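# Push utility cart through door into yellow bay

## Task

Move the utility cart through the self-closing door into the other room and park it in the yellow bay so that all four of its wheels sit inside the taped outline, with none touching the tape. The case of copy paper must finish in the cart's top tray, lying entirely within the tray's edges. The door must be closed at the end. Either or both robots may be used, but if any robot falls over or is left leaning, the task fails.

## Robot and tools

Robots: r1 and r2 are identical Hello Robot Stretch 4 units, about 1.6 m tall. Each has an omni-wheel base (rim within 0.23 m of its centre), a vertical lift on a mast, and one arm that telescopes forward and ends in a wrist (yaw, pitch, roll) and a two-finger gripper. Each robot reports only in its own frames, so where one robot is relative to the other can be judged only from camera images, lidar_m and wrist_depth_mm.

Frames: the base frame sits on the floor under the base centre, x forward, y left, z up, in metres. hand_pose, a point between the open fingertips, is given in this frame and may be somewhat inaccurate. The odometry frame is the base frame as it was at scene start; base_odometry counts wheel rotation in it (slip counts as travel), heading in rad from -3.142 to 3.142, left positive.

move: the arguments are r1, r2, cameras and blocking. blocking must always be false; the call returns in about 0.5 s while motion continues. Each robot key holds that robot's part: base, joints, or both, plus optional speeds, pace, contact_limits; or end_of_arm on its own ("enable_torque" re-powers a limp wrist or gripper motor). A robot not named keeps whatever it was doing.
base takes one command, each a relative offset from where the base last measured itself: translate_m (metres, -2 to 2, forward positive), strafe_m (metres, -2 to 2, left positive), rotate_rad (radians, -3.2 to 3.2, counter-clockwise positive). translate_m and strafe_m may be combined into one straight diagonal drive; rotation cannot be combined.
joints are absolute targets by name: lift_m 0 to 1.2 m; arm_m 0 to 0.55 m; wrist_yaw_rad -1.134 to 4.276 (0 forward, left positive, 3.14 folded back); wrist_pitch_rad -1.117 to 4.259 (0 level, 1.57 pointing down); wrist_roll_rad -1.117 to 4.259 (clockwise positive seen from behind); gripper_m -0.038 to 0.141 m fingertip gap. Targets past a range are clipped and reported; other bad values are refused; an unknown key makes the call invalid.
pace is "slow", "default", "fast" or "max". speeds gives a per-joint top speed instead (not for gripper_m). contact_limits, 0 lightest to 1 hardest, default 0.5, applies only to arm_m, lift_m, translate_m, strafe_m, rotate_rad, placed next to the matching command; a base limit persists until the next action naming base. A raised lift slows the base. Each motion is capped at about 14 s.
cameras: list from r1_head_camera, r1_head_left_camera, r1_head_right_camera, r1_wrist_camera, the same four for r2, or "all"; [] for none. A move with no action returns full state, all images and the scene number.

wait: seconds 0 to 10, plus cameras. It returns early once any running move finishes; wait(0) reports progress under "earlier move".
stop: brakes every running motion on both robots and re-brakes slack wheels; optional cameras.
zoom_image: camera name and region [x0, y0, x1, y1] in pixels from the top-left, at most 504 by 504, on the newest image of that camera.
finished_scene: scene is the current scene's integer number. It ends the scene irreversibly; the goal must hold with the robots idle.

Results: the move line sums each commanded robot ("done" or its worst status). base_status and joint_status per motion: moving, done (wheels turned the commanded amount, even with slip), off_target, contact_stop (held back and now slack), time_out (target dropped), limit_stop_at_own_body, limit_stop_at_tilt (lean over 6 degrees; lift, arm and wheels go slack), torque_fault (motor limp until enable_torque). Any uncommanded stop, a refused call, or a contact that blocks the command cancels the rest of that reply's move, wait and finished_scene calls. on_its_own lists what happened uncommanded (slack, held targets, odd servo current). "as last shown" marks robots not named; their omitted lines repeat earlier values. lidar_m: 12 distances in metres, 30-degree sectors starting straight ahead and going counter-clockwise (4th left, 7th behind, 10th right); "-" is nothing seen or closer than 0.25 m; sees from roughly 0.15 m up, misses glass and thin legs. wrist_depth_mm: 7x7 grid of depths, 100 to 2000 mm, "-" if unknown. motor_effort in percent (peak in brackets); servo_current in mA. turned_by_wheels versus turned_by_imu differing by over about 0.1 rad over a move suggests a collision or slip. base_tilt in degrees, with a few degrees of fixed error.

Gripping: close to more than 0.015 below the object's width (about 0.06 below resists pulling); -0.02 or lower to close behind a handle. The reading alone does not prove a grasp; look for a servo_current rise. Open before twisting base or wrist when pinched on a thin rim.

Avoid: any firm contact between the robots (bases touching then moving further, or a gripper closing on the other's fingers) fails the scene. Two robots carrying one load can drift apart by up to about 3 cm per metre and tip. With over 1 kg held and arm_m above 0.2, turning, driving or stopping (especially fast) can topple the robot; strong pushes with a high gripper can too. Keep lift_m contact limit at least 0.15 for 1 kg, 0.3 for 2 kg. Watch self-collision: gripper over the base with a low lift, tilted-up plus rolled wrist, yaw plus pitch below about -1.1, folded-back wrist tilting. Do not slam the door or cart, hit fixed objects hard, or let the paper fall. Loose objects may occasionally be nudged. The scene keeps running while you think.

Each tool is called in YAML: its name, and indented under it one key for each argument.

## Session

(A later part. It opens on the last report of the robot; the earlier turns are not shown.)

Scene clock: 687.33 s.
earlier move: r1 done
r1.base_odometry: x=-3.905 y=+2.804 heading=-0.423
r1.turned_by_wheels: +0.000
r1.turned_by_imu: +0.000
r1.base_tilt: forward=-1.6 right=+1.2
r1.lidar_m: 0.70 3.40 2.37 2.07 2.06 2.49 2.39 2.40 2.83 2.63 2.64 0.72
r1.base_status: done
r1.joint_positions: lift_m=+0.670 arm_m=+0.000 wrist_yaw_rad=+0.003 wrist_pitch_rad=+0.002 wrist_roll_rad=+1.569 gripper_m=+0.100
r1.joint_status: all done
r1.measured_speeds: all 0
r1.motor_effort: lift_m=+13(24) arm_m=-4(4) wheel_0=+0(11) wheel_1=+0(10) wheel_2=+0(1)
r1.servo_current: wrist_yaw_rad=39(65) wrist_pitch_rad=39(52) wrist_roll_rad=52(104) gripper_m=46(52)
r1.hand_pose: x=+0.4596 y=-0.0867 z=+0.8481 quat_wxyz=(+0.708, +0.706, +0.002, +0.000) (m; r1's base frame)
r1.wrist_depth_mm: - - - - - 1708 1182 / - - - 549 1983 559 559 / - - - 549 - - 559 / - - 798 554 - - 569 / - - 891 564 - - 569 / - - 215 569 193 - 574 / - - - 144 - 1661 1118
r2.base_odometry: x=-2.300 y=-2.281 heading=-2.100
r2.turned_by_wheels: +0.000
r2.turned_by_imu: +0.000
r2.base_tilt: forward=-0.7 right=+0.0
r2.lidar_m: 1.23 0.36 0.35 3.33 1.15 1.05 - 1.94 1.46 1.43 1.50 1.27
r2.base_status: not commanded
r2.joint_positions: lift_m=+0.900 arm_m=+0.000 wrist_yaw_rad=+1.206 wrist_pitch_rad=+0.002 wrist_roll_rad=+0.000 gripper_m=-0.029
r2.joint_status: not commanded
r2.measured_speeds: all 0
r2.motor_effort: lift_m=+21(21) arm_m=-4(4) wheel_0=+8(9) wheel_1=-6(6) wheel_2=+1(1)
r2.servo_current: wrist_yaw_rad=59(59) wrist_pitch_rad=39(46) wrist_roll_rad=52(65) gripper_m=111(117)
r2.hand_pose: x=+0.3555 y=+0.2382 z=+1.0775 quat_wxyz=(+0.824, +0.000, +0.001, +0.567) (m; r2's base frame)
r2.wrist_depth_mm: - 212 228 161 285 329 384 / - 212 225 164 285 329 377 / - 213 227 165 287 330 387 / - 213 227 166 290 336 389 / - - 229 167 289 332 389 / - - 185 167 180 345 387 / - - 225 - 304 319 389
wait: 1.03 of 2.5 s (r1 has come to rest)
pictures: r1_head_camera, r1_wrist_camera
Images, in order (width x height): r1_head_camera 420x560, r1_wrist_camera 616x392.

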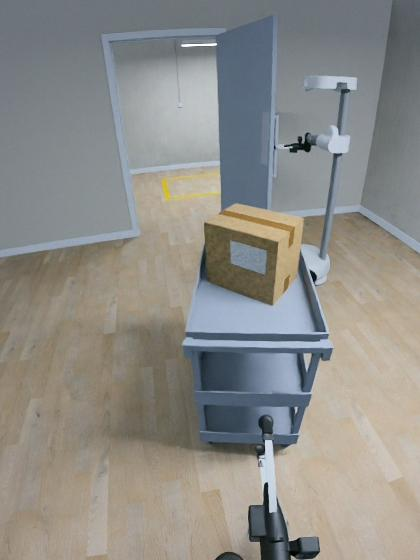

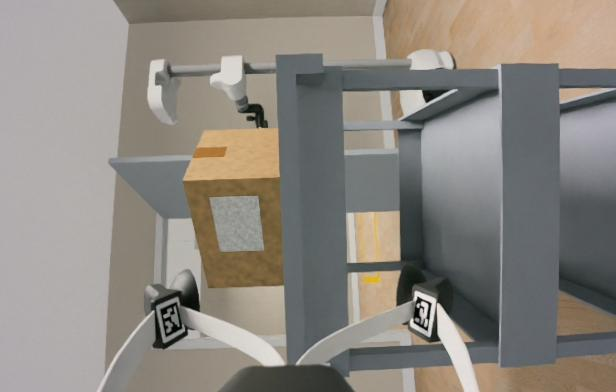

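move:
  blocking: false
  r1: {"base":{"translate_m":0.15},"joints":{"lift_m":0.689},"pace":"slow","contact_limits":{"translate_m":0.2}}

wait:
  seconds: 3
  cameras: ["r1_head_camera","r1_wrist_camera"]

Scene clock: 710.10 s.
move: r1 moving
r1.base_odometry: x=-3.894 y=+2.799 heading=-0.423
r1.turned_by_wheels: +0.000
r1.turned_by_imu: +0.000
r1.base_tilt: forward=-1.6 right=+1.3
r1.lidar_m: 0.71 3.39 2.36 2.07 2.05 2.50 2.40 2.42 2.86 2.64 2.62 0.72
r1.base_status: translate_m moving
r1.joint_positions: lift_m=+0.687 arm_m=+0.000 wrist_yaw_rad=+0.003 wrist_pitch_rad=+0.002 wrist_roll_rad=+1.569 gripper_m=+0.100
r1.joint_status: lift_m moving
r1.measured_speeds: translate_m=+0.048 strafe_m=+0.000 rotate_rad=-0.003 lift_m=+0.026 arm_m=+0.000 wrist_yaw_rad=+0.000 wrist_pitch_rad=+0.000 wrist_roll_rad=+0.000
r1.motor_effort: lift_m=+27(27) arm_m=-4(4) wheel_0=+4(7) wheel_1=+5(6) wheel_2=-6(6)
r1.servo_current: wrist_yaw_rad=52(65) wrist_pitch_rad=46(46) wrist_roll_rad=39(65) gripper_m=39(46)
r1.contact_limits: translate_m 0.2
r1.hand_pose: x=+0.4596 y=-0.0867 z=+0.8648 quat_wxyz=(+0.708, +0.706, +0.002, +0.000) (m; r1's base frame)
r1.wrist_depth_mm: - - - - - 1708 1182 / - - - 539 1983 544 544 / - - 946 539 - - 559 / - - 788 544 - - 554 / - - 891 549 1138 - 559 / - - 215 - 193 - 564 / - - - 144 - 564 569
r2: as last shown
r2.base_tilt: forward=-0.6 right=+0.0
r2.lidar_m: 1.22 0.35 0.34 3.32 1.13 1.06 - 1.94 1.47 1.42 1.50 1.29
r2.servo_current: wrist_yaw_rad=39(72) wrist_pitch_rad=39(39) wrist_roll_rad=39(52) gripper_m=104(111)
r2.wrist_depth_mm: - 211 227 161 283 330 387 / - 213 226 163 285 329 377 / - 213 226 164 286 330 387 / - 214 228 166 289 332 389 / - - 228 167 287 336 392 / - - 185 167 180 345 384 / - - 226 - 304 319 392
pictures: none

Scene clock: 712.40 s.
earlier move: r1 done
r1.base_odometry: x=-3.768 y=+2.743 heading=-0.423
r1.turned_by_wheels: +0.000
r1.turned_by_imu: +0.000
r1.base_tilt: forward=-1.6 right=+1.3
r1.lidar_m: 0.57 3.26 2.40 2.12 2.09 2.54 2.53 2.51 2.97 2.60 2.60 0.59
r1.base_status: done
r1.joint_positions: lift_m=+0.688 arm_m=+0.000 wrist_yaw_rad=+0.003 wrist_pitch_rad=+0.002 wrist_roll_rad=+1.569 gripper_m=+0.100
r1.joint_status: all done
r1.measured_speeds: all 0
r1.motor_effort: lift_m=+25(27) arm_m=-4(4) wheel_0=+3(7) wheel_1=+2(6) wheel_2=-1(6)
r1.servo_current: wrist_yaw_rad=39(65) wrist_pitch_rad=46(52) wrist_roll_rad=46(65) gripper_m=46(52)
r1.contact_limits: translate_m 0.2
r1.hand_pose: x=+0.4596 y=-0.0867 z=+0.8661 quat_wxyz=(+0.708, +0.706, +0.002, +0.000) (m; r1's base frame)
r1.wrist_depth_mm: - - - - 404 415 413 / - - - - 1921 1863 - / - - 723 654 - - - / - - 640 621 - - - / - - 715 699 415 - - / - - 214 798 193 - - / - - - 144 - 1808 -
r2.base_odometry: x=-2.300 y=-2.281 heading=-2.100
r2.turned_by_wheels: +0.000
r2.turned_by_imu: +0.000
r2.base_tilt: forward=-0.7 right=+0.1
r2.lidar_m: 1.23 0.35 0.37 3.32 1.13 1.07 - 1.95 1.45 1.42 1.51 1.29
r2.base_status: not commanded
r2.joint_positions: lift_m=+0.900 arm_m=+0.000 wrist_yaw_rad=+1.206 wrist_pitch_rad=+0.002 wrist_roll_rad=+0.000 gripper_m=-0.029
r2.joint_status: not commanded
r2.measured_speeds: all 0
r2.motor_effort: lift_m=+21(21) arm_m=-4(4) wheel_0=+8(9) wheel_1=-6(6) wheel_2=+1(1)
r2.servo_current: wrist_yaw_rad=52(72) wrist_pitch_rad=46(52) wrist_roll_rad=46(65) gripper_m=104(117)
r2.hand_pose: x=+0.3555 y=+0.2382 z=+1.0775 quat_wxyz=(+0.824, +0.000, +0.001, +0.567) (m; r2's base frame)
r2.wrist_depth_mm: - 212 227 162 286 330 384 / - 213 225 163 286 330 377 / - 213 226 165 286 330 384 / - 215 228 166 287 334 389 / - - 229 167 289 338 389 / - - 186 167 179 345 387 / - - 226 - 304 319 389
wait: 2.30 of 3 s (r1 has come to rest)
pictures: r1_head_camera, r1_wrist_camera
Images, in order (width x height): r1_head_camera 420x560, r1_wrist_camera 616x392.

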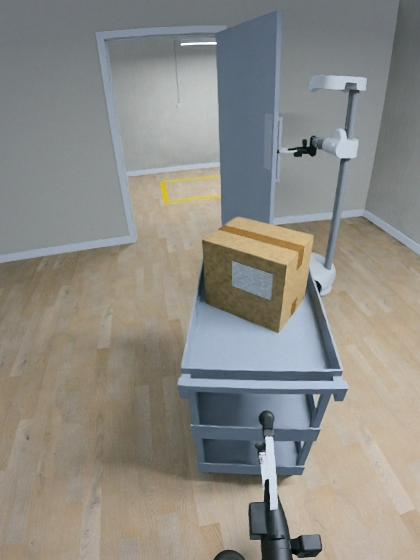

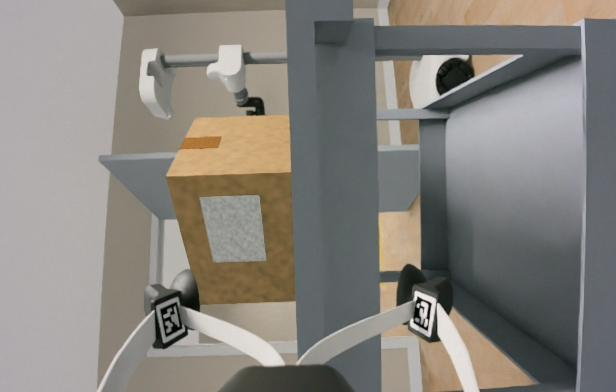

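move:
  blocking: false
  r1: {"base":{"translate_m":0.13},"pace":"slow","contact_limits":{"translate_m":0.2}}

wait:
  seconds: 3
  cameras: ["r1_head_camera","r1_wrist_camera"]

Scene clock: 720.03 s.
move: r1 moving
r1.base_odometry: x=-3.757 y=+2.738 heading=-0.423
r1.turned_by_wheels: +0.000
r1.turned_by_imu: +0.000
r1.base_tilt: forward=-1.6 right=+1.3
r1.lidar_m: 0.55 3.26 2.41 2.12 2.11 2.55 2.54 2.55 2.99 2.60 2.58 0.57
r1.base_status: translate_m moving
r1.joint_positions: lift_m=+0.688 arm_m=+0.000 wrist_yaw_rad=+0.003 wrist_pitch_rad=+0.002 wrist_roll_rad=+1.569 gripper_m=+0.100
r1.joint_status: not commanded
r1.measured_speeds: translate_m=+0.049 strafe_m=+0.000 rotate_rad=+0.001 lift_m=+0.000 arm_m=+0.000 wrist_yaw_rad=+0.000 wrist_pitch_rad=+0.000 wrist_roll_rad=+0.000
r1.motor_effort: lift_m=+25(25) arm_m=-4(4) wheel_0=+6(7) wheel_1=+5(6) wheel_2=-7(7)
r1.servo_current: wrist_yaw_rad=33(72) wrist_pitch_rad=33(46) wrist_roll_rad=59(65) gripper_m=46(46)
r1.contact_limits: translate_m 0.2
r1.hand_pose: x=+0.4596 y=-0.0867 z=+0.8661 quat_wxyz=(+0.708, +0.706, +0.002, +0.000) (m; r1's base frame)
r1.wrist_depth_mm: - - - - 394 421 424 / - - - - - 1756 - / - - 707 640 - - - / - - 634 609 - - - / - - 707 676 - - - / - - 215 750 193 - - / - - - 144 - 1863 -
r2: as last shown
r2.lidar_m: 1.22 0.36 0.35 3.33 1.14 1.04 - 1.96 1.48 1.42 1.51 1.27
r2.servo_current: wrist_yaw_rad=39(59) wrist_pitch_rad=39(46) wrist_roll_rad=46(52) gripper_m=104(117)
r2.wrist_depth_mm: - 212 228 161 286 329 384 / - 213 226 163 285 330 377 / - 214 226 165 289 332 387 / - 214 228 166 286 332 387 / - - 228 167 289 334 389 / - - 186 167 180 345 384 / - - 226 - 301 319 387
pictures: none

Scene clock: 722.10 s.
earlier move: r1 done
r1.base_odometry: x=-3.650 y=+2.689 heading=-0.423
r1.turned_by_wheels: +0.000
r1.turned_by_imu: +0.000
r1.base_tilt: forward=-1.6 right=+1.3
r1.lidar_m: 0.45 0.47 2.43 2.14 2.16 2.55 2.63 2.69 2.95 2.58 2.57 0.46
r1.base_status: done
r1.joint_positions: lift_m=+0.688 arm_m=+0.000 wrist_yaw_rad=+0.003 wrist_pitch_rad=+0.002 wrist_roll_rad=+1.569 gripper_m=+0.100
r1.joint_status: not commanded
r1.measured_speeds: all 0
r1.motor_effort: lift_m=+25(25) arm_m=-4(4) wheel_0=+2(7) wheel_1=+2(6) wheel_2=-2(7)
r1.servo_current: wrist_yaw_rad=59(72) wrist_pitch_rad=39(52) wrist_roll_rad=52(72) gripper_m=39(52)
r1.contact_limits: translate_m 0.2
r1.hand_pose: x=+0.4596 y=-0.0867 z=+0.8661 quat_wxyz=(+0.708, +0.706, +0.002, +0.000) (m; r1's base frame)
r1.wrist_depth_mm: - - - 1808 273 1708 - / - - - 668 276 1708 - / - - 559 504 279 - - / - - 521 504 283 - - / - - 574 559 285 - - / - - 215 226 191 - - / - - - 144 289 1808 -
r2.base_odometry: x=-2.300 y=-2.281 heading=-2.100
r2.turned_by_wheels: +0.000
r2.turned_by_imu: +0.000
r2.base_tilt: forward=-0.7 right=+0.0
r2.lidar_m: 1.23 0.36 0.35 3.33 1.13 1.07 - 1.97 1.46 1.43 1.52 1.28
r2.base_status: not commanded
r2.joint_positions: lift_m=+0.900 arm_m=+0.000 wrist_yaw_rad=+1.206 wrist_pitch_rad=+0.002 wrist_roll_rad=+0.000 gripper_m=-0.029
r2.joint_status: not commanded
r2.measured_speeds: all 0
r2.motor_effort: lift_m=+21(21) arm_m=-4(4) wheel_0=+8(9) wheel_1=-6(6) wheel_2=+1(1)
r2.servo_current: wrist_yaw_rad=52(72) wrist_pitch_rad=46(46) wrist_roll_rad=46(59) gripper_m=111(117)
r2.hand_pose: x=+0.3555 y=+0.2382 z=+1.0775 quat_wxyz=(+0.824, +0.000, +0.001, +0.567) (m; r2's base frame)
r2.wrist_depth_mm: - 211 229 162 285 330 382 / - 212 225 163 283 330 375 / - 213 227 165 287 332 387 / - 214 228 165 287 334 389 / - - 228 167 289 334 392 / - - 185 167 180 345 387 / - - 226 - 304 317 389
wait: 2.07 of 3 s (r1 has come to rest)
pictures: r1_head_camera, r1_wrist_camera
Images, in order (width x height): r1_head_camera 420x560, r1_wrist_camera 616x392.

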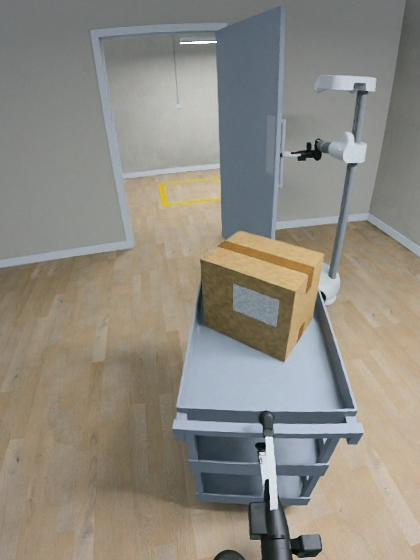

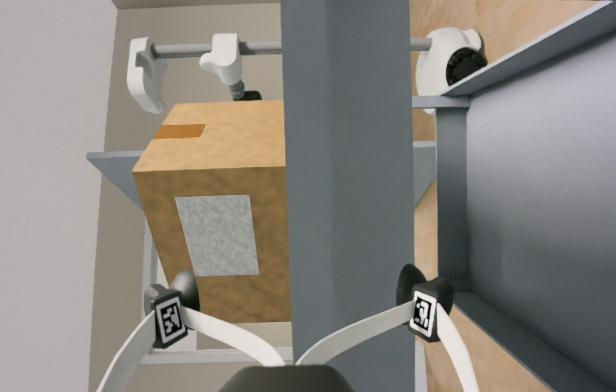

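move:
  blocking: false
  r1: {"base":{"translate_m":0.012},"pace":"slow","contact_limits":{"translate_m":0.2}}

wait:
  seconds: 1.5

move:
  blocking: false
  r1: {"joints":{"gripper_m":-0.03}}

wait:
  seconds: 2
  cameras: ["r1_head_camera","r1_wrist_camera"]

Scene clock: 731.07 s.
move: r1 moving
r1.base_odometry: x=-3.641 y=+2.685 heading=-0.423
r1.turned_by_wheels: +0.000
r1.turned_by_imu: +0.000
r1.base_tilt: forward=-1.6 right=+1.3
r1.lidar_m: 0.42 0.48 2.43 2.13 2.16 2.58 2.67 2.68 2.95 2.57 2.55 0.46
r1.base_status: translate_m moving
r1.joint_positions: lift_m=+0.688 arm_m=+0.000 wrist_yaw_rad=+0.003 wrist_pitch_rad=+0.002 wrist_roll_rad=+1.569 gripper_m=+0.100
r1.joint_status: not commanded
r1.measured_speeds: translate_m=+0.019 strafe_m=+0.000 rotate_rad=-0.001 lift_m=+0.000 arm_m=+0.000 wrist_yaw_rad=+0.000 wrist_pitch_rad=+0.000 wrist_roll_rad=+0.000
r1.motor_effort: lift_m=+25(25) arm_m=-4(4) wheel_0=+4(5) wheel_1=+3(4) wheel_2=-2(5)
r1.servo_current: wrist_yaw_rad=46(59) wrist_pitch_rad=33(46) wrist_roll_rad=59(65) gripper_m=46(46)
r1.contact_limits: translate_m 0.2
r1.hand_pose: x=+0.4596 y=-0.0867 z=+0.8661 quat_wxyz=(+0.708, +0.706, +0.002, +0.000) (m; r1's base frame)
r1.wrist_depth_mm: - - - 264 265 1708 - / - - - 640 267 1708 - / - - 549 521 270 - - / - - 512 496 272 - - / - - 559 544 273 - - / - - 216 615 191 - - / - - - 144 279 1756 -
r2: as last shown
r2.lidar_m: 1.22 0.35 0.36 3.32 1.15 1.05 - 1.96 1.47 1.40 1.50 1.27
r2.servo_current: wrist_yaw_rad=59(59) wrist_pitch_rad=39(46) wrist_roll_rad=46(52) gripper_m=111(117)
r2.wrist_depth_mm: - 211 228 162 285 329 384 / - 212 226 163 286 329 375 / - 213 226 165 287 330 387 / - 214 228 165 289 336 389 / - - 228 167 290 336 389 / - - 186 167 179 345 387 / - - 226 - 303 317 387
pictures: none

Scene clock: 731.53 s.
earlier move: r1 done
r1.base_odometry: x=-3.639 y=+2.685 heading=-0.422
r1.turned_by_wheels: +0.000
r1.turned_by_imu: +0.000
r1.base_tilt: forward=-1.6 right=+1.3
r1.lidar_m: 0.44 0.45 2.42 2.14 2.15 2.57 2.66 2.70 2.94 2.54 2.58 0.44
r1.base_status: done
r1.joint_positions: lift_m=+0.688 arm_m=+0.000 wrist_yaw_rad=+0.003 wrist_pitch_rad=+0.002 wrist_roll_rad=+1.569 gripper_m=+0.100
r1.joint_status: not commanded
r1.measured_speeds: all 0
r1.motor_effort: lift_m=+25(25) arm_m=-4(4) wheel_0=+4(5) wheel_1=+3(4) wheel_2=-3(5)
r1.servo_current: wrist_yaw_rad=65(65) wrist_pitch_rad=46(46) wrist_roll_rad=46(65) gripper_m=39(46)
r1.contact_limits: translate_m 0.2
r1.hand_pose: x=+0.4596 y=-0.0867 z=+0.8661 quat_wxyz=(+0.708, +0.706, +0.002, +0.000) (m; r1's base frame)
r1.wrist_depth_mm: - - - 262 263 1708 - / - - - 263 264 1661 - / - - 549 512 266 - - / - - 512 492 270 - - / - - 564 544 271 - - / - - 215 609 191 - - / - - - 144 277 1863 -
r2.base_odometry: x=-2.300 y=-2.281 heading=-2.100
r2.turned_by_wheels: +0.000
r2.turned_by_imu: +0.000
r2.base_tilt: forward=-0.7 right=+0.1
r2.lidar_m: 1.24 0.35 0.37 3.32 1.13 1.06 - 1.97 1.47 1.43 1.49 1.28
r2.base_status: not commanded
r2.joint_positions: lift_m=+0.900 arm_m=+0.000 wrist_yaw_rad=+1.206 wrist_pitch_rad=+0.002 wrist_roll_rad=+0.000 gripper_m=-0.029
r2.joint_status: not commanded
r2.measured_speeds: all 0
r2.motor_effort: lift_m=+21(21) arm_m=-4(4) wheel_0=+8(9) wheel_1=-6(6) wheel_2=+1(1)
r2.servo_current: wrist_yaw_rad=52(72) wrist_pitch_rad=39(46) wrist_roll_rad=33(59) gripper_m=111(117)
r2.hand_pose: x=+0.3555 y=+0.2382 z=+1.0775 quat_wxyz=(+0.824, +0.000, +0.001, +0.567) (m; r2's base frame)
r2.wrist_depth_mm: - 211 228 162 285 329 384 / - 213 225 163 285 329 375 / - 214 226 164 286 332 387 / - 215 227 166 287 334 389 / - - 229 167 289 336 392 / - - 186 167 180 343 384 / - - 226 - 304 319 389
wait: 0.47 of 1.5 s (r1 has come to rest)
pictures: none

Scene clock: 732.03 s.
move: r1 moving
r1.base_odometry: x=-3.639 y=+2.685 heading=-0.422
r1.turned_by_wheels: +0.000
r1.turned_by_imu: +0.000
r1.base_tilt: forward=-1.6 right=+1.2
r1.lidar_m: 0.43 0.46 2.45 2.15 2.15 2.59 2.68 2.68 2.97 2.58 2.58 0.45
r1.base_status: not commanded
r1.joint_positions: lift_m=+0.688 arm_m=+0.000 wrist_yaw_rad=+0.003 wrist_pitch_rad=+0.002 wrist_roll_rad=+1.569 gripper_m=+0.084
r1.joint_status: gripper_m moving
r1.measured_speeds: all 0
r1.motor_effort: lift_m=+25(25) arm_m=-4(4) wheel_0=+4(5) wheel_1=+3(3) wheel_2=-3(3)
r1.servo_current: wrist_yaw_rad=39(72) wrist_pitch_rad=46(46) wrist_roll_rad=52(65) gripper_m=85(91)
r1.contact_limits: translate_m 0.2
r1.hand_pose: x=+0.4596 y=-0.0867 z=+0.8661 quat_wxyz=(+0.708, +0.706, +0.002, +0.000) (m; r1's base frame)
r1.wrist_depth_mm: - - - 262 263 1661 - / - - - 264 265 1661 - / - - 549 512 267 - - / - - 512 492 270 - - / - - 559 544 272 - - / - - 215 609 190 - - / - - - 143 278 1808 -
r2: as last shown
r2.base_tilt: forward=-0.7 right=+0.0
r2.lidar_m: 1.23 0.37 0.36 3.34 1.17 1.07 - 1.97 1.47 1.42 1.52 1.28
r2.servo_current: wrist_yaw_rad=52(65) wrist_pitch_rad=39(46) wrist_roll_rad=52(59) gripper_m=104(117)
r2.wrist_depth_mm: - 211 227 161 283 330 387 / - 212 226 163 285 330 375 / - 213 227 164 287 332 384 / - 214 228 166 289 332 392 / - - 229 167 289 334 392 / - - 186 167 180 347 387 / - - 226 - 303 317 389
pictures: none

Scene clock: 733.53 s.
earlier move: r1 done
r1.base_odometry: x=-3.639 y=+2.685 heading=-0.422
r1.turned_by_wheels: +0.000
r1.turned_by_imu: +0.000
r1.base_tilt: forward=-1.6 right=+1.3
r1.lidar_m: 0.42 0.43 2.44 2.14 2.14 2.57 2.65 2.68 2.95 2.57 2.58 0.43
r1.base_status: not commanded
r1.joint_positions: lift_m=+0.688 arm_m=+0.000 wrist_yaw_rad=+0.003 wrist_pitch_rad=+0.006 wrist_roll_rad=+1.569 gripper_m=-0.029
r1.joint_status: all done
r1.measured_speeds: all 0
r1.motor_effort: lift_m=+25(25) arm_m=-4(4) wheel_0=+4(5) wheel_1=+3(3) wheel_2=-1(3)
r1.servo_current: wrist_yaw_rad=39(72) wrist_pitch_rad=46(52) wrist_roll_rad=39(65) gripper_m=91(182)
r1.contact_limits: translate_m 0.2
r1.hand_pose: x=+0.4595 y=-0.0867 z=+0.8649 quat_wxyz=(+0.708, +0.706, +0.003, -0.001) (m; r1's base frame)
r1.wrist_depth_mm: - - - 255 256 1618 - / - - 1708 256 258 - - / - - 525 258 262 - - / - 521 500 203 265 - - / - - 559 206 268 - - / - - 208 200 180 - - / - 155 - 147 273 1576 -
r2.base_odometry: x=-2.300 y=-2.281 heading=-2.100
r2.turned_by_wheels: +0.000
r2.turned_by_imu: +0.000
r2.base_tilt: forward=-0.6 right=+0.1
r2.lidar_m: 1.22 0.36 0.36 3.33 1.14 1.05 - 1.96 1.46 1.41 1.50 1.28
r2.base_status: not commanded
r2.joint_positions: lift_m=+0.900 arm_m=+0.000 wrist_yaw_rad=+1.206 wrist_pitch_rad=+0.002 wrist_roll_rad=+0.000 gripper_m=-0.029
r2.joint_status: not commanded
r2.measured_speeds: all 0
r2.motor_effort: lift_m=+21(21) arm_m=-4(4) wheel_0=+8(9) wheel_1=-6(6) wheel_2=+1(1)
r2.servo_current: wrist_yaw_rad=59(65) wrist_pitch_rad=39(46) wrist_roll_rad=52(59) gripper_m=104(117)
r2.hand_pose: x=+0.3555 y=+0.2382 z=+1.0775 quat_wxyz=(+0.824, +0.000, +0.001, +0.567) (m; r2's base frame)
r2.wrist_depth_mm: - 211 228 161 285 330 387 / - 212 226 163 287 330 375 / - 214 226 165 286 332 387 / - 213 227 166 289 334 389 / - - 228 167 290 332 392 / - - 186 167 180 345 384 / - - 226 - 303 319 389
wait: 1.50 of 2 s (r1 has come to rest)
pictures: r1_head_camera, r1_wrist_camera
Images, in order (width x height): r1_head_camera 420x560, r1_wrist_camera 616x392.

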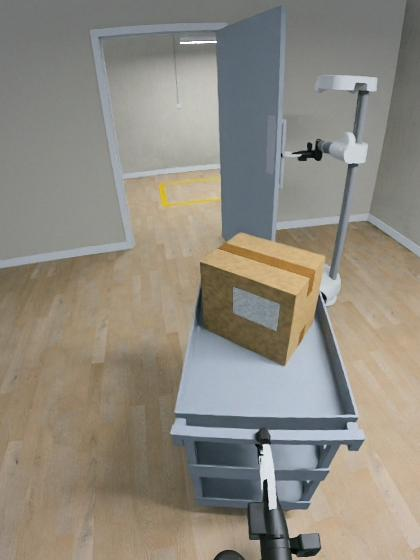

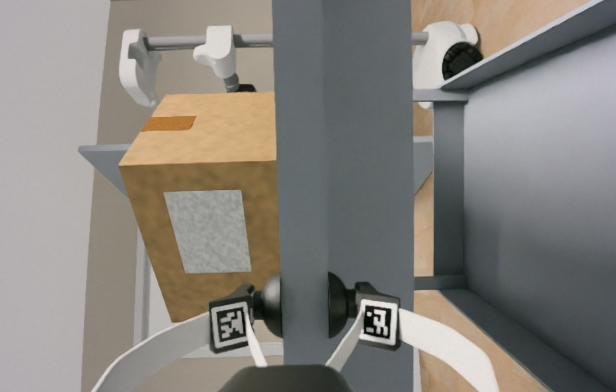

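move:
  blocking: false
  r1: {"base":{"translate_m":0.04,"strafe_m":-0.07},"pace":"slow"}

wait:
  seconds: 2.5
  cameras: ["r1_head_camera","r1_wrist_camera"]

Scene clock: 758.53 s.
move: r1 moving
r1.base_odometry: x=-3.638 y=+2.672 heading=-0.422
r1.turned_by_wheels: +0.000
r1.turned_by_imu: +0.000
r1.base_tilt: forward=-1.6 right=+1.2
r1.lidar_m: 0.42 0.45 2.42 2.14 2.16 2.57 2.68 2.68 2.92 2.53 2.58 0.47
r1.base_status: translate_m moving; strafe_m moving
r1.joint_positions: lift_m=+0.688 arm_m=+0.000 wrist_yaw_rad=+0.003 wrist_pitch_rad=+0.006 wrist_roll_rad=+1.569 gripper_m=-0.029
r1.joint_status: not commanded
r1.measured_speeds: translate_m=+0.023 strafe_m=-0.042 rotate_rad=-0.001 lift_m=+0.000 arm_m=+0.000 wrist_yaw_rad=+0.000 wrist_pitch_rad=+0.000 wrist_roll_rad=+0.000
r1.motor_effort: lift_m=+25(25) arm_m=-4(4) wheel_0=+10(10) wheel_1=-6(6) wheel_2=-3(3)
r1.servo_current: wrist_yaw_rad=52(78) wrist_pitch_rad=46(52) wrist_roll_rad=52(65) gripper_m=78(91)
r1.hand_pose: x=+0.4595 y=-0.0867 z=+0.8649 quat_wxyz=(+0.708, +0.706, +0.003, -0.001) (m; r1's base frame)
r1.wrist_depth_mm: - - - 257 258 1708 - / - - - 258 259 1661 - / - - 535 260 262 - - / - 517 500 204 266 - - / - - 559 205 268 - - / - - 208 198 181 - - / - 156 - 146 180 1537 -
r2: as last shown
r2.base_tilt: forward=-0.6 right=+0.0
r2.lidar_m: 1.24 0.34 0.35 3.33 1.15 1.05 - 1.97 1.47 1.40 1.49 1.28
r2.servo_current: wrist_yaw_rad=39(59) wrist_pitch_rad=39(46) wrist_roll_rad=46(52) gripper_m=104(111)
r2.wrist_depth_mm: - 212 228 161 283 330 384 / - 213 226 163 286 330 375 / - 214 226 165 286 334 384 / - 213 227 165 287 334 387 / - - 229 167 291 336 389 / - - 185 167 180 345 387 / - - 225 - 304 319 387
pictures: none

Scene clock: 760.10 s.
earlier move: r1 done
r1.base_odometry: x=-3.631 y=+2.604 heading=-0.422
r1.turned_by_wheels: +0.000
r1.turned_by_imu: +0.000
r1.base_tilt: forward=-1.6 right=+1.3
r1.lidar_m: 0.41 0.43 2.50 2.22 2.22 2.63 2.69 2.70 2.88 2.50 2.49 0.47
r1.base_status: done
r1.joint_positions: lift_m=+0.688 arm_m=+0.000 wrist_yaw_rad=+0.003 wrist_pitch_rad=+0.006 wrist_roll_rad=+1.569 gripper_m=-0.029
r1.joint_status: not commanded
r1.measured_speeds: all 0
r1.motor_effort: lift_m=+25(25) arm_m=+4(4) wheel_0=+6(10) wheel_1=-2(6) wheel_2=-4(7)
r1.servo_current: wrist_yaw_rad=46(78) wrist_pitch_rad=52(59) wrist_roll_rad=46(72) gripper_m=72(91)
r1.hand_pose: x=+0.4595 y=-0.0867 z=+0.8649 quat_wxyz=(+0.708, +0.706, +0.003, -0.001) (m; r1's base frame)
r1.wrist_depth_mm: - - - 1708 274 1576 1205 / - - - - 271 1618 - / - - 615 539 271 - - / - 517 492 207 268 - - / - - 535 206 270 - - / - - 208 199 180 - - / - - - 146 180 151 -
r2.base_odometry: x=-2.300 y=-2.281 heading=-2.100
r2.turned_by_wheels: +0.000
r2.turned_by_imu: +0.000
r2.base_tilt: forward=-0.6 right=+0.1
r2.lidar_m: 1.24 0.35 0.37 3.33 1.08 0.99 - 1.96 1.47 1.41 1.51 1.28
r2.base_status: not commanded
r2.joint_positions: lift_m=+0.900 arm_m=+0.000 wrist_yaw_rad=+1.206 wrist_pitch_rad=+0.002 wrist_roll_rad=+0.000 gripper_m=-0.029
r2.joint_status: not commanded
r2.measured_speeds: all 0
r2.motor_effort: lift_m=+21(21) arm_m=-4(4) wheel_0=+9(9) wheel_1=-6(6) wheel_2=+1(1)
r2.servo_current: wrist_yaw_rad=52(59) wrist_pitch_rad=39(46) wrist_roll_rad=52(59) gripper_m=104(117)
r2.hand_pose: x=+0.3555 y=+0.2382 z=+1.0775 quat_wxyz=(+0.824, +0.000, +0.001, +0.567) (m; r2's base frame)
r2.wrist_depth_mm: - 211 228 161 285 330 384 / - 212 225 163 286 332 377 / - 213 226 164 286 330 384 / - 214 227 165 287 332 389 / - - 229 167 290 336 392 / - - 185 167 180 345 387 / - - 227 - 303 317 389
wait: 1.57 of 2.5 s (r1 has come to rest)
pictures: r1_head_camera, r1_wrist_camera
Images, in order (width x height): r1_head_camera 420x560, r1_wrist_camera 616x392.

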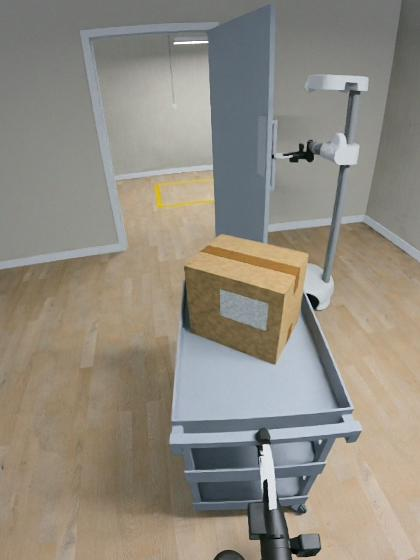

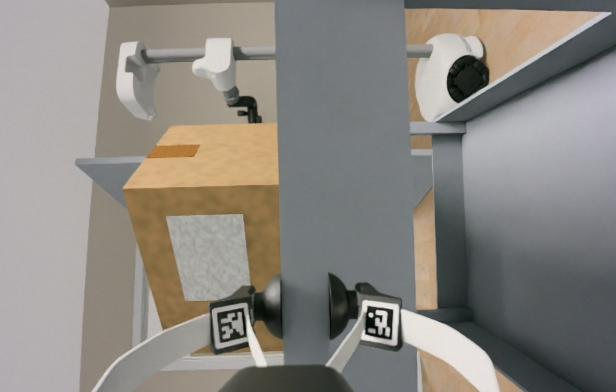

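move:
  blocking: false
  r1: {"base":{"translate_m":0.05,"strafe_m":-0.08},"pace":"slow"}

wait:
  seconds: 2.5

move:
  blocking: false
  r1: {"base":{"rotate_rad":0.12},"pace":"slow"}

wait:
  seconds: 2
  cameras: ["r1_head_camera","r1_head_left_camera","r1_wrist_camera"]

Scene clock: 767.93 s.
move: r1 moving
r1.base_odometry: x=-3.630 y=+2.592 heading=-0.422
r1.turned_by_wheels: +0.000
r1.turned_by_imu: +0.000
r1.base_tilt: forward=-1.6 right=+1.3
r1.lidar_m: 0.41 0.44 2.54 2.22 2.23 2.69 2.70 2.71 2.82 2.48 2.49 0.47
r1.base_status: translate_m moving; strafe_m moving
r1.joint_positions: lift_m=+0.688 arm_m=+0.000 wrist_yaw_rad=+0.003 wrist_pitch_rad=+0.006 wrist_roll_rad=+1.569 gripper_m=-0.029
r1.joint_status: not commanded
r1.measured_speeds: translate_m=+0.026 strafe_m=-0.041 rotate_rad=+0.000 lift_m=+0.000 arm_m=+0.000 wrist_yaw_rad=+0.000 wrist_pitch_rad=+0.000 wrist_roll_rad=+0.000
r1.motor_effort: lift_m=+25(25) arm_m=+4(4) wheel_0=+12(12) wheel_1=-4(4) wheel_2=-4(6)
r1.servo_current: wrist_yaw_rad=52(59) wrist_pitch_rad=52(52) wrist_roll_rad=39(59) gripper_m=72(78)
r1.hand_pose: x=+0.4595 y=-0.0867 z=+0.8649 quat_wxyz=(+0.708, +0.706, +0.003, -0.001) (m; r1's base frame)
r1.wrist_depth_mm: - - - 1708 276 1576 1229 / - - - 1808 273 1618 - / - - 634 554 271 - - / - 530 496 208 270 - - / - - 530 207 267 - - / - - 207 200 181 - - / - - 627 146 265 151 -
r2: as last shown
r2.base_tilt: forward=-0.7 right=+0.1
r2.lidar_m: 1.21 0.35 0.35 3.32 1.11 1.03 - 1.98 1.44 1.42 1.50 1.28
r2.motor_effort: lift_m=+21(21) arm_m=-4(4) wheel_0=+8(9) wheel_1=-6(6) wheel_2=+1(1)
r2.servo_current: wrist_yaw_rad=46(52) wrist_pitch_rad=46(46) wrist_roll_rad=39(52) gripper_m=104(117)
r2.wrist_depth_mm: - 211 228 161 285 330 382 / - 213 226 163 285 330 375 / - 214 226 165 286 330 387 / - 214 228 166 289 336 389 / - - 229 167 290 336 392 / - - 185 167 180 343 387 / - - 225 - 304 317 389
pictures: none

Scene clock: 769.67 s.
earlier move: r1 done
r1.base_odometry: x=-3.618 y=+2.511 heading=-0.423
r1.turned_by_wheels: +0.000
r1.turned_by_imu: -0.001
r1.base_tilt: forward=-1.6 right=+1.3
r1.lidar_m: 0.41 0.40 2.61 2.28 2.30 2.74 2.73 2.74 2.75 2.39 2.41 0.48
r1.base_status: done
r1.joint_positions: lift_m=+0.688 arm_m=+0.000 wrist_yaw_rad=+0.003 wrist_pitch_rad=+0.006 wrist_roll_rad=+1.569 gripper_m=-0.029
r1.joint_status: not commanded
r1.measured_speeds: all 0
r1.motor_effort: lift_m=+25(25) arm_m=+4(4) wheel_0=+3(12) wheel_1=-3(5) wheel_2=-4(7)
r1.servo_current: wrist_yaw_rad=46(65) wrist_pitch_rad=52(52) wrist_roll_rad=46(65) gripper_m=78(85)
r1.hand_pose: x=+0.4595 y=-0.0867 z=+0.8649 quat_wxyz=(+0.708, +0.706, +0.003, -0.001) (m; r1's base frame)
r1.wrist_depth_mm: - - - - 307 317 334 / - - 1708 1708 290 1618 - / - - - 221 285 1618 - / - - 549 216 276 - - / - - 512 211 271 - - / - - 208 200 180 - - / - 155 580 200 256 141 -
r2.base_odometry: x=-2.300 y=-2.281 heading=-2.100
r2.turned_by_wheels: +0.000
r2.turned_by_imu: +0.000
r2.base_tilt: forward=-0.7 right=+0.0
r2.lidar_m: 1.23 0.34 0.36 3.31 1.06 0.95 - 1.94 1.45 1.42 1.52 1.27
r2.base_status: not commanded
r2.joint_positions: lift_m=+0.900 arm_m=+0.000 wrist_yaw_rad=+1.206 wrist_pitch_rad=+0.002 wrist_roll_rad=+0.000 gripper_m=-0.029
r2.joint_status: not commanded
r2.measured_speeds: all 0
r2.motor_effort: lift_m=+21(21) arm_m=-4(4) wheel_0=+8(9) wheel_1=-6(6) wheel_2=+0(1)
r2.servo_current: wrist_yaw_rad=59(65) wrist_pitch_rad=46(46) wrist_roll_rad=46(65) gripper_m=111(117)
r2.hand_pose: x=+0.3555 y=+0.2382 z=+1.0775 quat_wxyz=(+0.824, +0.000, +0.001, +0.567) (m; r2's base frame)
r2.wrist_depth_mm: - 211 228 161 286 327 389 / - 213 225 163 286 329 377 / - 213 227 165 286 330 384 / - 214 228 166 289 334 389 / - - 229 167 291 334 389 / - - 186 167 179 347 389 / - - 226 - 304 319 387
wait: 1.73 of 2.5 s (r1 has come to rest)
pictures: none

Scene clock: 770.17 s.
move: r1 moving
r1.base_odometry: x=-3.619 y=+2.511 heading=-0.321
r1.turned_by_wheels: +0.101
r1.turned_by_imu: +0.102
r1.base_tilt: forward=-1.6 right=+1.3
r1.lidar_m: 0.41 3.13 2.49 2.32 2.32 2.93 2.71 2.76 2.62 2.41 2.44 0.45
r1.base_status: rotate_rad moving
r1.joint_positions: lift_m=+0.688 arm_m=+0.000 wrist_yaw_rad=-0.005 wrist_pitch_rad=+0.006 wrist_roll_rad=+1.569 gripper_m=-0.029
r1.joint_status: not commanded
r1.measured_speeds: translate_m=-0.001 strafe_m=+0.001 rotate_rad=+0.218 lift_m=+0.000 arm_m=+0.000 wrist_yaw_rad=+0.000 wrist_pitch_rad=+0.000 wrist_roll_rad=+0.000
r1.motor_effort: lift_m=+25(25) arm_m=+4(4) wheel_0=-7(10) wheel_1=-3(7) wheel_2=-7(9)
r1.servo_current: wrist_yaw_rad=59(72) wrist_pitch_rad=46(46) wrist_roll_rad=59(59) gripper_m=72(78)
r1.hand_pose: x=+0.4588 y=-0.0889 z=+0.8649 quat_wxyz=(+0.708, +0.706, +0.000, -0.004) (m; r1's base frame)
r1.wrist_depth_mm: - - - - 279 1618 1138 / - - - - 276 1576 - / - - 676 574 273 - - / - - 500 207 268 - - / - - 521 206 265 - - / - - 205 199 179 - - / - 156 603 200 258 141 -
r2: as last shown
r2.base_tilt: forward=-0.6 right=+0.1
r2.lidar_m: 1.23 0.35 0.34 3.33 1.05 0.94 - 1.98 1.48 1.42 1.48 1.28
r2.motor_effort: lift_m=+21(21) arm_m=-4(4) wheel_0=+8(8) wheel_1=-6(6) wheel_2=+1(1)
r2.servo_current: wrist_yaw_rad=46(59) wrist_pitch_rad=39(46) wrist_roll_rad=46(59) gripper_m=104(111)
r2.wrist_depth_mm: - 212 229 162 285 330 387 / - 212 224 163 285 332 375 / - 213 226 165 286 332 384 / - 213 227 166 287 332 392 / - - 228 167 289 334 392 / - - 185 167 180 343 387 / - - 225 - 304 319 389
pictures: none

Scene clock: 770.63 s.
earlier move: r1 done
r1.base_odometry: x=-3.618 y=+2.511 heading=-0.303
r1.turned_by_wheels: +0.018
r1.turned_by_imu: +0.018
r1.base_tilt: forward=-1.6 right=+1.3
r1.lidar_m: 0.41 0.48 2.46 2.31 2.34 2.89 2.73 2.78 2.59 2.40 2.42 0.45
r1.base_status: done
r1.joint_positions: lift_m=+0.688 arm_m=+0.000 wrist_yaw_rad=-0.003 wrist_pitch_rad=+0.006 wrist_roll_rad=+1.569 gripper_m=-0.029
r1.joint_status: not commanded
r1.measured_speeds: all 0
r1.motor_effort: lift_m=+25(25) arm_m=+4(4) wheel_0=-3(10) wheel_1=-2(7) wheel_2=-1(9)
r1.servo_current: wrist_yaw_rad=46(72) wrist_pitch_rad=46(52) wrist_roll_rad=52(59) gripper_m=72(78)
r1.hand_pose: x=+0.4590 y=-0.0882 z=+0.8649 quat_wxyz=(+0.708, +0.706, +0.001, -0.003) (m; r1's base frame)
r1.wrist_depth_mm: - - - - 268 1576 1255 / - - - - 266 1537 - / - - 591 264 266 - - / - 512 492 263 265 - - / - - 530 263 264 - - / - - 207 200 180 - - / - 155 183 202 263 150 -
r2.base_odometry: x=-2.300 y=-2.281 heading=-2.100
r2.turned_by_wheels: +0.000
r2.turned_by_imu: +0.000
r2.base_tilt: forward=-0.7 right=+0.1
r2.lidar_m: 1.24 0.35 0.36 3.30 1.06 0.93 - 1.98 1.45 1.41 1.51 1.29
r2.base_status: not commanded
r2.joint_positions: lift_m=+0.900 arm_m=+0.000 wrist_yaw_rad=+1.206 wrist_pitch_rad=+0.002 wrist_roll_rad=+0.000 gripper_m=-0.029
r2.joint_status: not commanded
r2.measured_speeds: all 0
r2.motor_effort: lift_m=+21(21) arm_m=-4(4) wheel_0=+8(9) wheel_1=-6(6) wheel_2=+1(1)
r2.servo_current: wrist_yaw_rad=59(59) wrist_pitch_rad=52(52) wrist_roll_rad=39(59) gripper_m=98(111)
r2.hand_pose: x=+0.3555 y=+0.2382 z=+1.0775 quat_wxyz=(+0.824, +0.000, +0.001, +0.567) (m; r2's base frame)
r2.wrist_depth_mm: - 212 227 161 283 330 384 / - 213 225 163 286 330 375 / - 213 226 165 286 330 387 / - 213 228 166 287 334 387 / - - 228 167 289 334 392 / - - 186 167 180 345 387 / - - 225 - 303 317 387
wait: 0.47 of 2 s (r1 has come to rest)
pictures: r1_head_camera, r1_head_left_camera, r1_wrist_camera
Images, in order (width x height): r1_head_camera 420x560, r1_head_left_camera 420x672, r1_wrist_camera 616x392.

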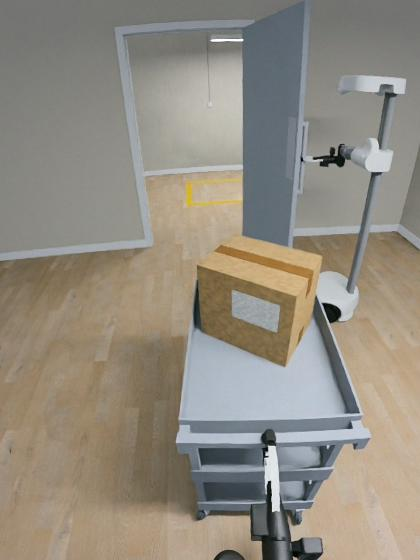

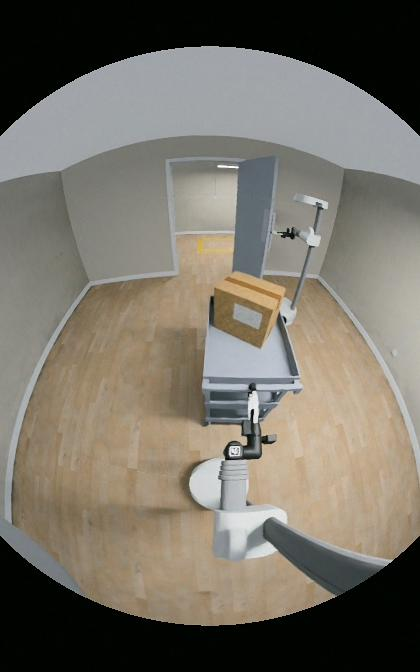

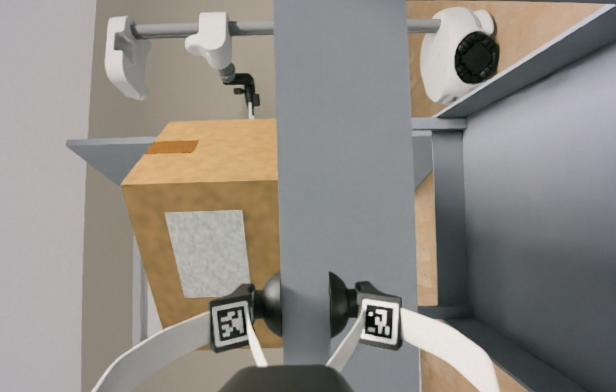

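move:
  blocking: false
  r1: {"base":{"rotate_rad":0.06},"pace":"slow"}

wait:
  seconds: 1.2

move:
  blocking: false
  r1: {"base":{"translate_m":0.5,"strafe_m":-0.02},"pace":"slow"}

wait:
  seconds: 6.5
  cameras: ["r1_head_camera","r1_head_left_camera","r1_wrist_camera"]

Scene clock: 818.13 s.
move: r1 moving
r1.base_odometry: x=-3.618 y=+2.511 heading=-0.244
r1.turned_by_wheels: +0.060
r1.turned_by_imu: +0.060
r1.base_tilt: forward=-1.6 right=+1.2
r1.lidar_m: 0.42 3.15 2.42 2.31 2.34 2.85 2.73 2.84 2.56 2.41 2.48 0.45
r1.base_status: rotate_rad moving
r1.joint_positions: lift_m=+0.688 arm_m=+0.000 wrist_yaw_rad=-0.003 wrist_pitch_rad=+0.006 wrist_roll_rad=+1.569 gripper_m=-0.029
r1.joint_status: not commanded
r1.measured_speeds: translate_m=+0.000 strafe_m=+0.000 rotate_rad=+0.006 lift_m=+0.000 arm_m=+0.000 wrist_yaw_rad=+0.011 wrist_pitch_rad=+0.000 wrist_roll_rad=+0.000
r1.motor_effort: lift_m=+25(25) arm_m=+4(4) wheel_0=-2(10) wheel_1=-3(9) wheel_2=-2(9)
r1.servo_current: wrist_yaw_rad=46(59) wrist_pitch_rad=46(52) wrist_roll_rad=46(59) gripper_m=78(85)
r1.hand_pose: x=+0.4590 y=-0.0883 z=+0.8649 quat_wxyz=(+0.708, +0.706, +0.001, -0.003) (m; r1's base frame)
r1.wrist_depth_mm: - - - 250 250 1499 - / - - 1921 251 254 - - / - 539 512 196 256 - - / - 517 500 257 258 - - / - - 559 259 263 - - / - - 207 200 181 - - / - 155 183 146 179 1537 -
r2: as last shown
r2.base_tilt: forward=-0.7 right=+0.0
r2.lidar_m: 1.23 0.35 0.35 3.31 1.04 0.94 - 1.95 1.47 1.41 1.50 1.29
r2.motor_effort: lift_m=+21(21) arm_m=-4(4) wheel_0=+8(9) wheel_1=-6(6) wheel_2=+0(1)
r2.servo_current: wrist_yaw_rad=39(59) wrist_pitch_rad=46(46) wrist_roll_rad=46(59) gripper_m=104(117)
r2.wrist_depth_mm: - 211 227 162 283 329 387 / - 212 225 164 285 332 375 / - 213 226 165 287 332 387 / - 214 228 165 287 332 387 / - - 228 167 291 336 392 / - - 186 167 180 345 387 / - - 225 - 303 319 389
pictures: none

Scene clock: 818.40 s.
earlier move: r1 done
r1.base_odometry: x=-3.618 y=+2.511 heading=-0.244
r1.turned_by_wheels: +0.000
r1.turned_by_imu: +0.000
r1.base_tilt: forward=-1.6 right=+1.3
r1.lidar_m: 0.41 3.15 2.44 2.31 2.36 2.86 2.74 2.80 2.53 2.42 2.46 0.43
r1.base_status: done
r1.joint_positions: lift_m=+0.688 arm_m=+0.000 wrist_yaw_rad=-0.003 wrist_pitch_rad=+0.006 wrist_roll_rad=+1.569 gripper_m=-0.029
r1.joint_status: not commanded
r1.measured_speeds: all 0
r1.motor_effort: lift_m=+25(25) arm_m=+4(4) wheel_0=-1(10) wheel_1=-2(9) wheel_2=-1(9)
r1.servo_current: wrist_yaw_rad=52(72) wrist_pitch_rad=46(52) wrist_roll_rad=52(59) gripper_m=78(85)
r1.hand_pose: x=+0.4590 y=-0.0882 z=+0.8649 quat_wxyz=(+0.708, +0.706, +0.001, -0.003) (m; r1's base frame)
r1.wrist_depth_mm: - - - 250 250 1537 - / - - 1921 252 253 - - / - 544 512 196 255 - - / - 517 496 257 258 - - / - - 554 259 262 - - / - - 206 199 180 - - / - 155 - 146 179 1576 -
r2.base_odometry: x=-2.300 y=-2.281 heading=-2.100
r2.turned_by_wheels: +0.000
r2.turned_by_imu: +0.000
r2.base_tilt: forward=-0.7 right=+0.0
r2.lidar_m: 1.22 0.36 0.34 3.32 1.06 0.94 - 1.96 1.48 1.43 1.51 1.27
r2.base_status: not commanded
r2.joint_positions: lift_m=+0.900 arm_m=+0.000 wrist_yaw_rad=+1.206 wrist_pitch_rad=+0.002 wrist_roll_rad=+0.000 gripper_m=-0.029
r2.joint_status: not commanded
r2.measured_speeds: all 0
r2.motor_effort: lift_m=+21(21) arm_m=-3(4) wheel_0=+8(9) wheel_1=-6(6) wheel_2=+0(1)
r2.servo_current: wrist_yaw_rad=46(59) wrist_pitch_rad=46(46) wrist_roll_rad=52(59) gripper_m=111(117)
r2.hand_pose: x=+0.3555 y=+0.2382 z=+1.0775 quat_wxyz=(+0.824, +0.000, +0.001, +0.567) (m; r2's base frame)
r2.wrist_depth_mm: - 211 228 161 283 330 382 / - 212 224 164 285 330 375 / - 213 227 165 287 332 387 / - 213 228 165 287 334 389 / - - 229 167 290 336 389 / - - 186 167 179 347 384 / - - 226 - 301 319 389
wait: 0.27 of 1.2 s (r1 has come to rest)
pictures: none

Scene clock: 818.90 s.
move: r1 moving
r1.base_odometry: x=-3.607 y=+2.508 heading=-0.243
r1.turned_by_wheels: +0.000
r1.turned_by_imu: +0.000
r1.base_tilt: forward=-1.6 right=+1.2
r1.lidar_m: 0.42 3.16 2.44 2.30 2.35 2.87 2.74 2.80 2.56 2.41 2.48 0.43
r1.base_status: translate_m moving; strafe_m moving
r1.joint_positions: lift_m=+0.688 arm_m=+0.000 wrist_yaw_rad=-0.003 wrist_pitch_rad=+0.006 wrist_roll_rad=+1.569 gripper_m=-0.029
r1.joint_status: not commanded
r1.measured_speeds: translate_m=+0.049 strafe_m=-0.002 rotate_rad=+0.001 lift_m=+0.000 arm_m=+0.000 wrist_yaw_rad=+0.000 wrist_pitch_rad=+0.000 wrist_roll_rad=+0.000
r1.motor_effort: lift_m=+25(25) arm_m=+3(4) wheel_0=+5(7) wheel_1=+3(4) wheel_2=-9(9)
r1.servo_current: wrist_yaw_rad=33(72) wrist_pitch_rad=46(52) wrist_roll_rad=46(59) gripper_m=85(85)
r1.hand_pose: x=+0.4590 y=-0.0882 z=+0.8649 quat_wxyz=(+0.708, +0.706, +0.001, -0.003) (m; r1's base frame)
r1.wrist_depth_mm: - - - 249 250 1499 - / - - - 252 253 - - / - 544 512 196 256 - - / - 517 500 257 258 - - / - - 554 259 262 - - / - - 207 199 181 - - / - 155 - 145 180 1576 -
r2: as last shown
r2.lidar_m: 1.23 0.34 0.36 3.32 1.05 0.94 - 1.96 1.48 1.41 1.50 1.26
r2.motor_effort: lift_m=+21(21) arm_m=-4(4) wheel_0=+8(9) wheel_1=-6(6) wheel_2=+1(1)
r2.servo_current: wrist_yaw_rad=59(59) wrist_pitch_rad=39(46) wrist_roll_rad=46(52) gripper_m=111(111)
r2.wrist_depth_mm: - 212 228 161 285 327 384 / - 213 226 163 286 330 375 / - 213 226 165 286 334 384 / - 213 227 165 289 334 389 / - - 228 166 289 336 389 / - - 185 167 180 345 389 / - - 226 - 304 317 389
pictures: none

Scene clock: 824.70 s.
earlier move: r1 done
r1.base_odometry: x=-3.138 y=+2.371 heading=-0.243
r1.turned_by_wheels: +0.000
r1.turned_by_imu: +0.000
r1.base_tilt: forward=-1.6 right=+1.3
r1.lidar_m: 0.41 0.46 2.46 2.36 2.43 3.21 3.24 3.31 2.49 2.37 2.42 0.45
r1.base_status: done
r1.joint_positions: lift_m=+0.688 arm_m=+0.000 wrist_yaw_rad=-0.003 wrist_pitch_rad=+0.006 wrist_roll_rad=+1.569 gripper_m=-0.029
r1.joint_status: not commanded
r1.measured_speeds: all 0
r1.motor_effort: lift_m=+25(25) arm_m=+4(4) wheel_0=+4(9) wheel_1=+3(7) wheel_2=-2(10)
r1.servo_current: wrist_yaw_rad=46(72) wrist_pitch_rad=46(59) wrist_roll_rad=52(65) gripper_m=78(85)
r1.hand_pose: x=+0.4590 y=-0.0882 z=+0.8649 quat_wxyz=(+0.708, +0.706, +0.001, -0.003) (m; r1's base frame)
r1.wrist_depth_mm: - - - 257 259 1708 1182 / - - 1430 258 259 842 - / - 597 559 260 260 - - / - 504 492 260 260 - - / - - 544 262 262 - - / - - 209 199 181 - - / - 155 - 202 264 1576 -
r2.base_odometry: x=-2.300 y=-2.281 heading=-2.100
r2.turned_by_wheels: +0.000
r2.turned_by_imu: +0.001
r2.base_tilt: forward=-0.7 right=+0.0
r2.lidar_m: 1.22 0.34 0.37 0.87 0.60 0.86 - 1.97 1.47 1.42 1.49 1.27
r2.base_status: not commanded
r2.joint_positions: lift_m=+0.900 arm_m=+0.000 wrist_yaw_rad=+1.206 wrist_pitch_rad=+0.002 wrist_roll_rad=+0.000 gripper_m=-0.029
r2.joint_status: not commanded
r2.measured_speeds: all 0
r2.motor_effort: lift_m=+21(21) arm_m=-4(4) wheel_0=+8(9) wheel_1=-6(6) wheel_2=+1(1)
r2.servo_current: wrist_yaw_rad=65(65) wrist_pitch_rad=39(46) wrist_roll_rad=46(59) gripper_m=111(117)
r2.hand_pose: x=+0.3555 y=+0.2382 z=+1.0775 quat_wxyz=(+0.824, +0.000, +0.001, +0.567) (m; r2's base frame)
r2.wrist_depth_mm: - 212 228 161 285 329 384 / - 213 224 163 285 330 377 / - 214 227 165 285 330 384 / - 213 228 165 289 332 387 / - - 228 167 289 336 392 / - - 185 167 180 345 389 / - - 224 - 303 319 387
wait: 5.80 of 6.5 s (r1 has come to rest)
pictures: r1_head_camera, r1_head_left_camera, r1_wrist_camera
Images, in order (width x height): r1_head_camera 420x560, r1_head_left_camera 420x672, r1_wrist_camera 616x392.

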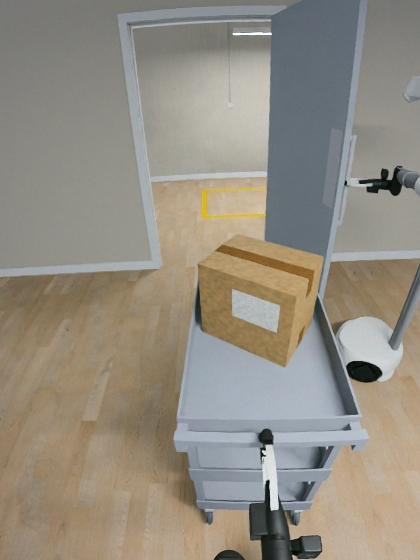

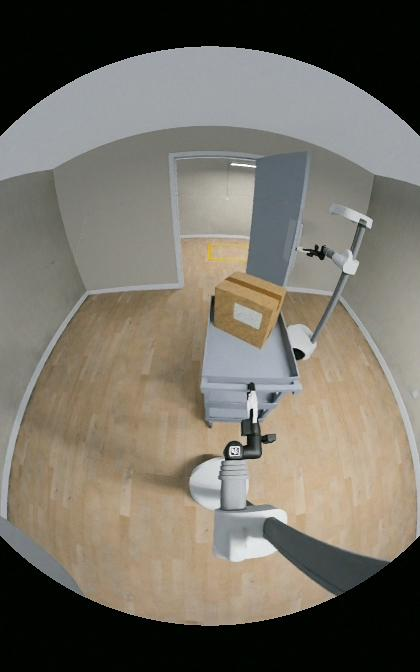

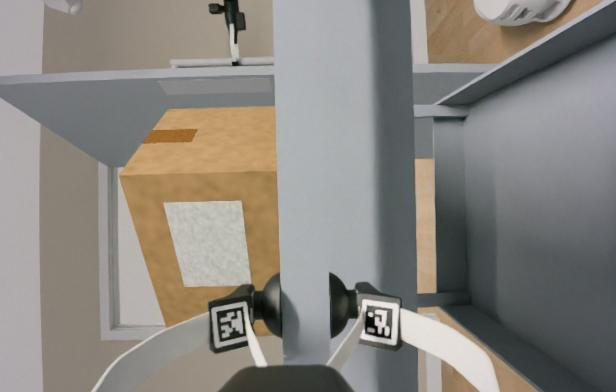

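move:
  blocking: false
  cameras: ["r1_head_camera","r1_head_left_camera","r1_head_right_camera","r2_head_camera"]

Scene clock: 866.73 s.
r1.base_odometry: x=-3.138 y=+2.371 heading=-0.243
r1.turned_by_wheels: +0.000
r1.turned_by_imu: +0.000
r1.base_tilt: forward=-1.6 right=+1.3
r1.lidar_m: 0.41 0.48 2.48 2.35 2.42 3.25 3.25 3.32 2.51 2.37 2.44 0.46
r1.base_status: done
r1.joint_positions: lift_m=+0.688 arm_m=+0.000 wrist_yaw_rad=-0.003 wrist_pitch_rad=+0.006 wrist_roll_rad=+1.569 gripper_m=-0.029
r1.joint_status: not commanded
r1.measured_speeds: all 0
r1.motor_effort: lift_m=+25(25) arm_m=+3(4) wheel_0=+3(9) wheel_1=+3(7) wheel_2=-2(10)
r1.servo_current: wrist_yaw_rad=46(72) wrist_pitch_rad=46(59) wrist_roll_rad=52(65) gripper_m=78(85)
r1.hand_pose: x=+0.4590 y=-0.0882 z=+0.8649 quat_wxyz=(+0.708, +0.706, +0.001, -0.003) (m; r1's base frame)
r1.wrist_depth_mm: - - - 257 258 1661 1205 / - - 1430 258 258 831 - / - 597 554 260 259 - - / - 508 492 259 263 - - / - - 544 262 262 - - / - - 208 198 180 - - / - 155 - 202 264 1537 -
r2.base_odometry: x=-2.300 y=-2.281 heading=-2.100
r2.turned_by_wheels: +0.000
r2.turned_by_imu: +0.000
r2.base_tilt: forward=-0.7 right=+0.0
r2.lidar_m: 1.24 0.35 0.33 0.84 0.60 0.87 - 1.98 1.48 1.41 1.50 1.26
r2.base_status: not commanded
r2.joint_positions: lift_m=+0.900 arm_m=+0.000 wrist_yaw_rad=+1.206 wrist_pitch_rad=+0.002 wrist_roll_rad=+0.000 gripper_m=-0.029
r2.joint_status: not commanded
r2.measured_speeds: all 0
r2.motor_effort: lift_m=+21(21) arm_m=-4(4) wheel_0=+9(9) wheel_1=-6(6) wheel_2=+1(1)
r2.servo_current: wrist_yaw_rad=52(65) wrist_pitch_rad=46(46) wrist_roll_rad=52(59) gripper_m=104(117)
r2.hand_pose: x=+0.3555 y=+0.2382 z=+1.0775 quat_wxyz=(+0.824, +0.000, +0.001, +0.567) (m; r2's base frame)
r2.wrist_depth_mm: - 211 227 161 283 330 384 / - 212 226 163 286 330 375 / - 213 226 164 286 332 387 / - 213 229 166 289 334 387 / - - 228 167 289 334 389 / - - 185 167 180 345 387 / - - 226 - 304 317 389
pictures: r1_head_camera, r1_head_left_camera, r1_head_right_camera, r2_head_camera
Images, in order (width x height): r1_head_camera 420x560, r1_head_left_camera 420x672, r1_head_right_camera 420x672, r2_head_camera 420x560.

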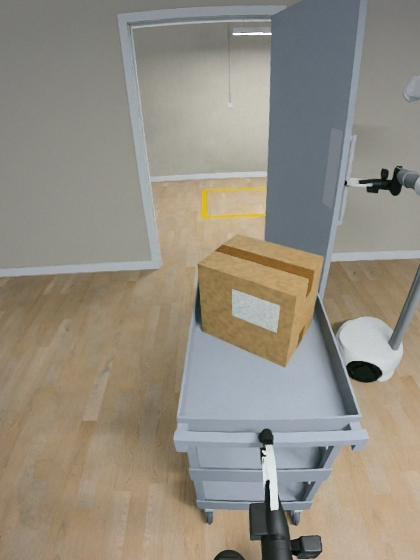

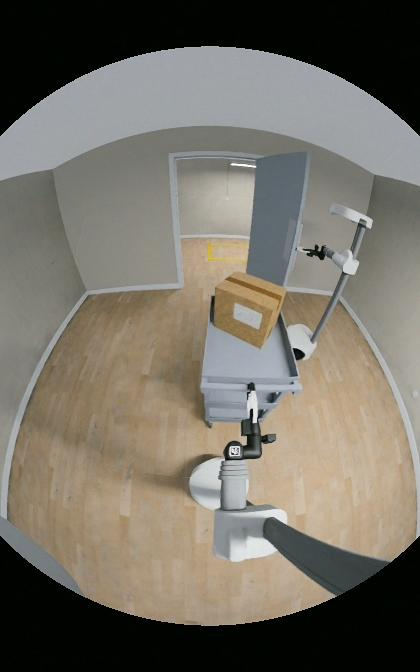

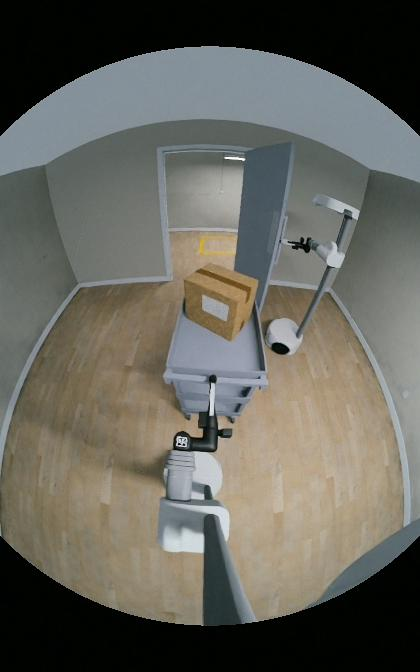

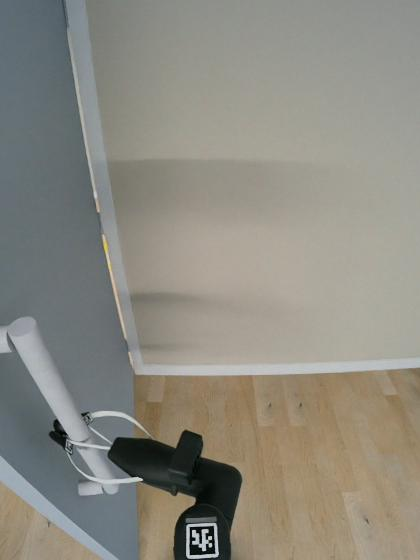

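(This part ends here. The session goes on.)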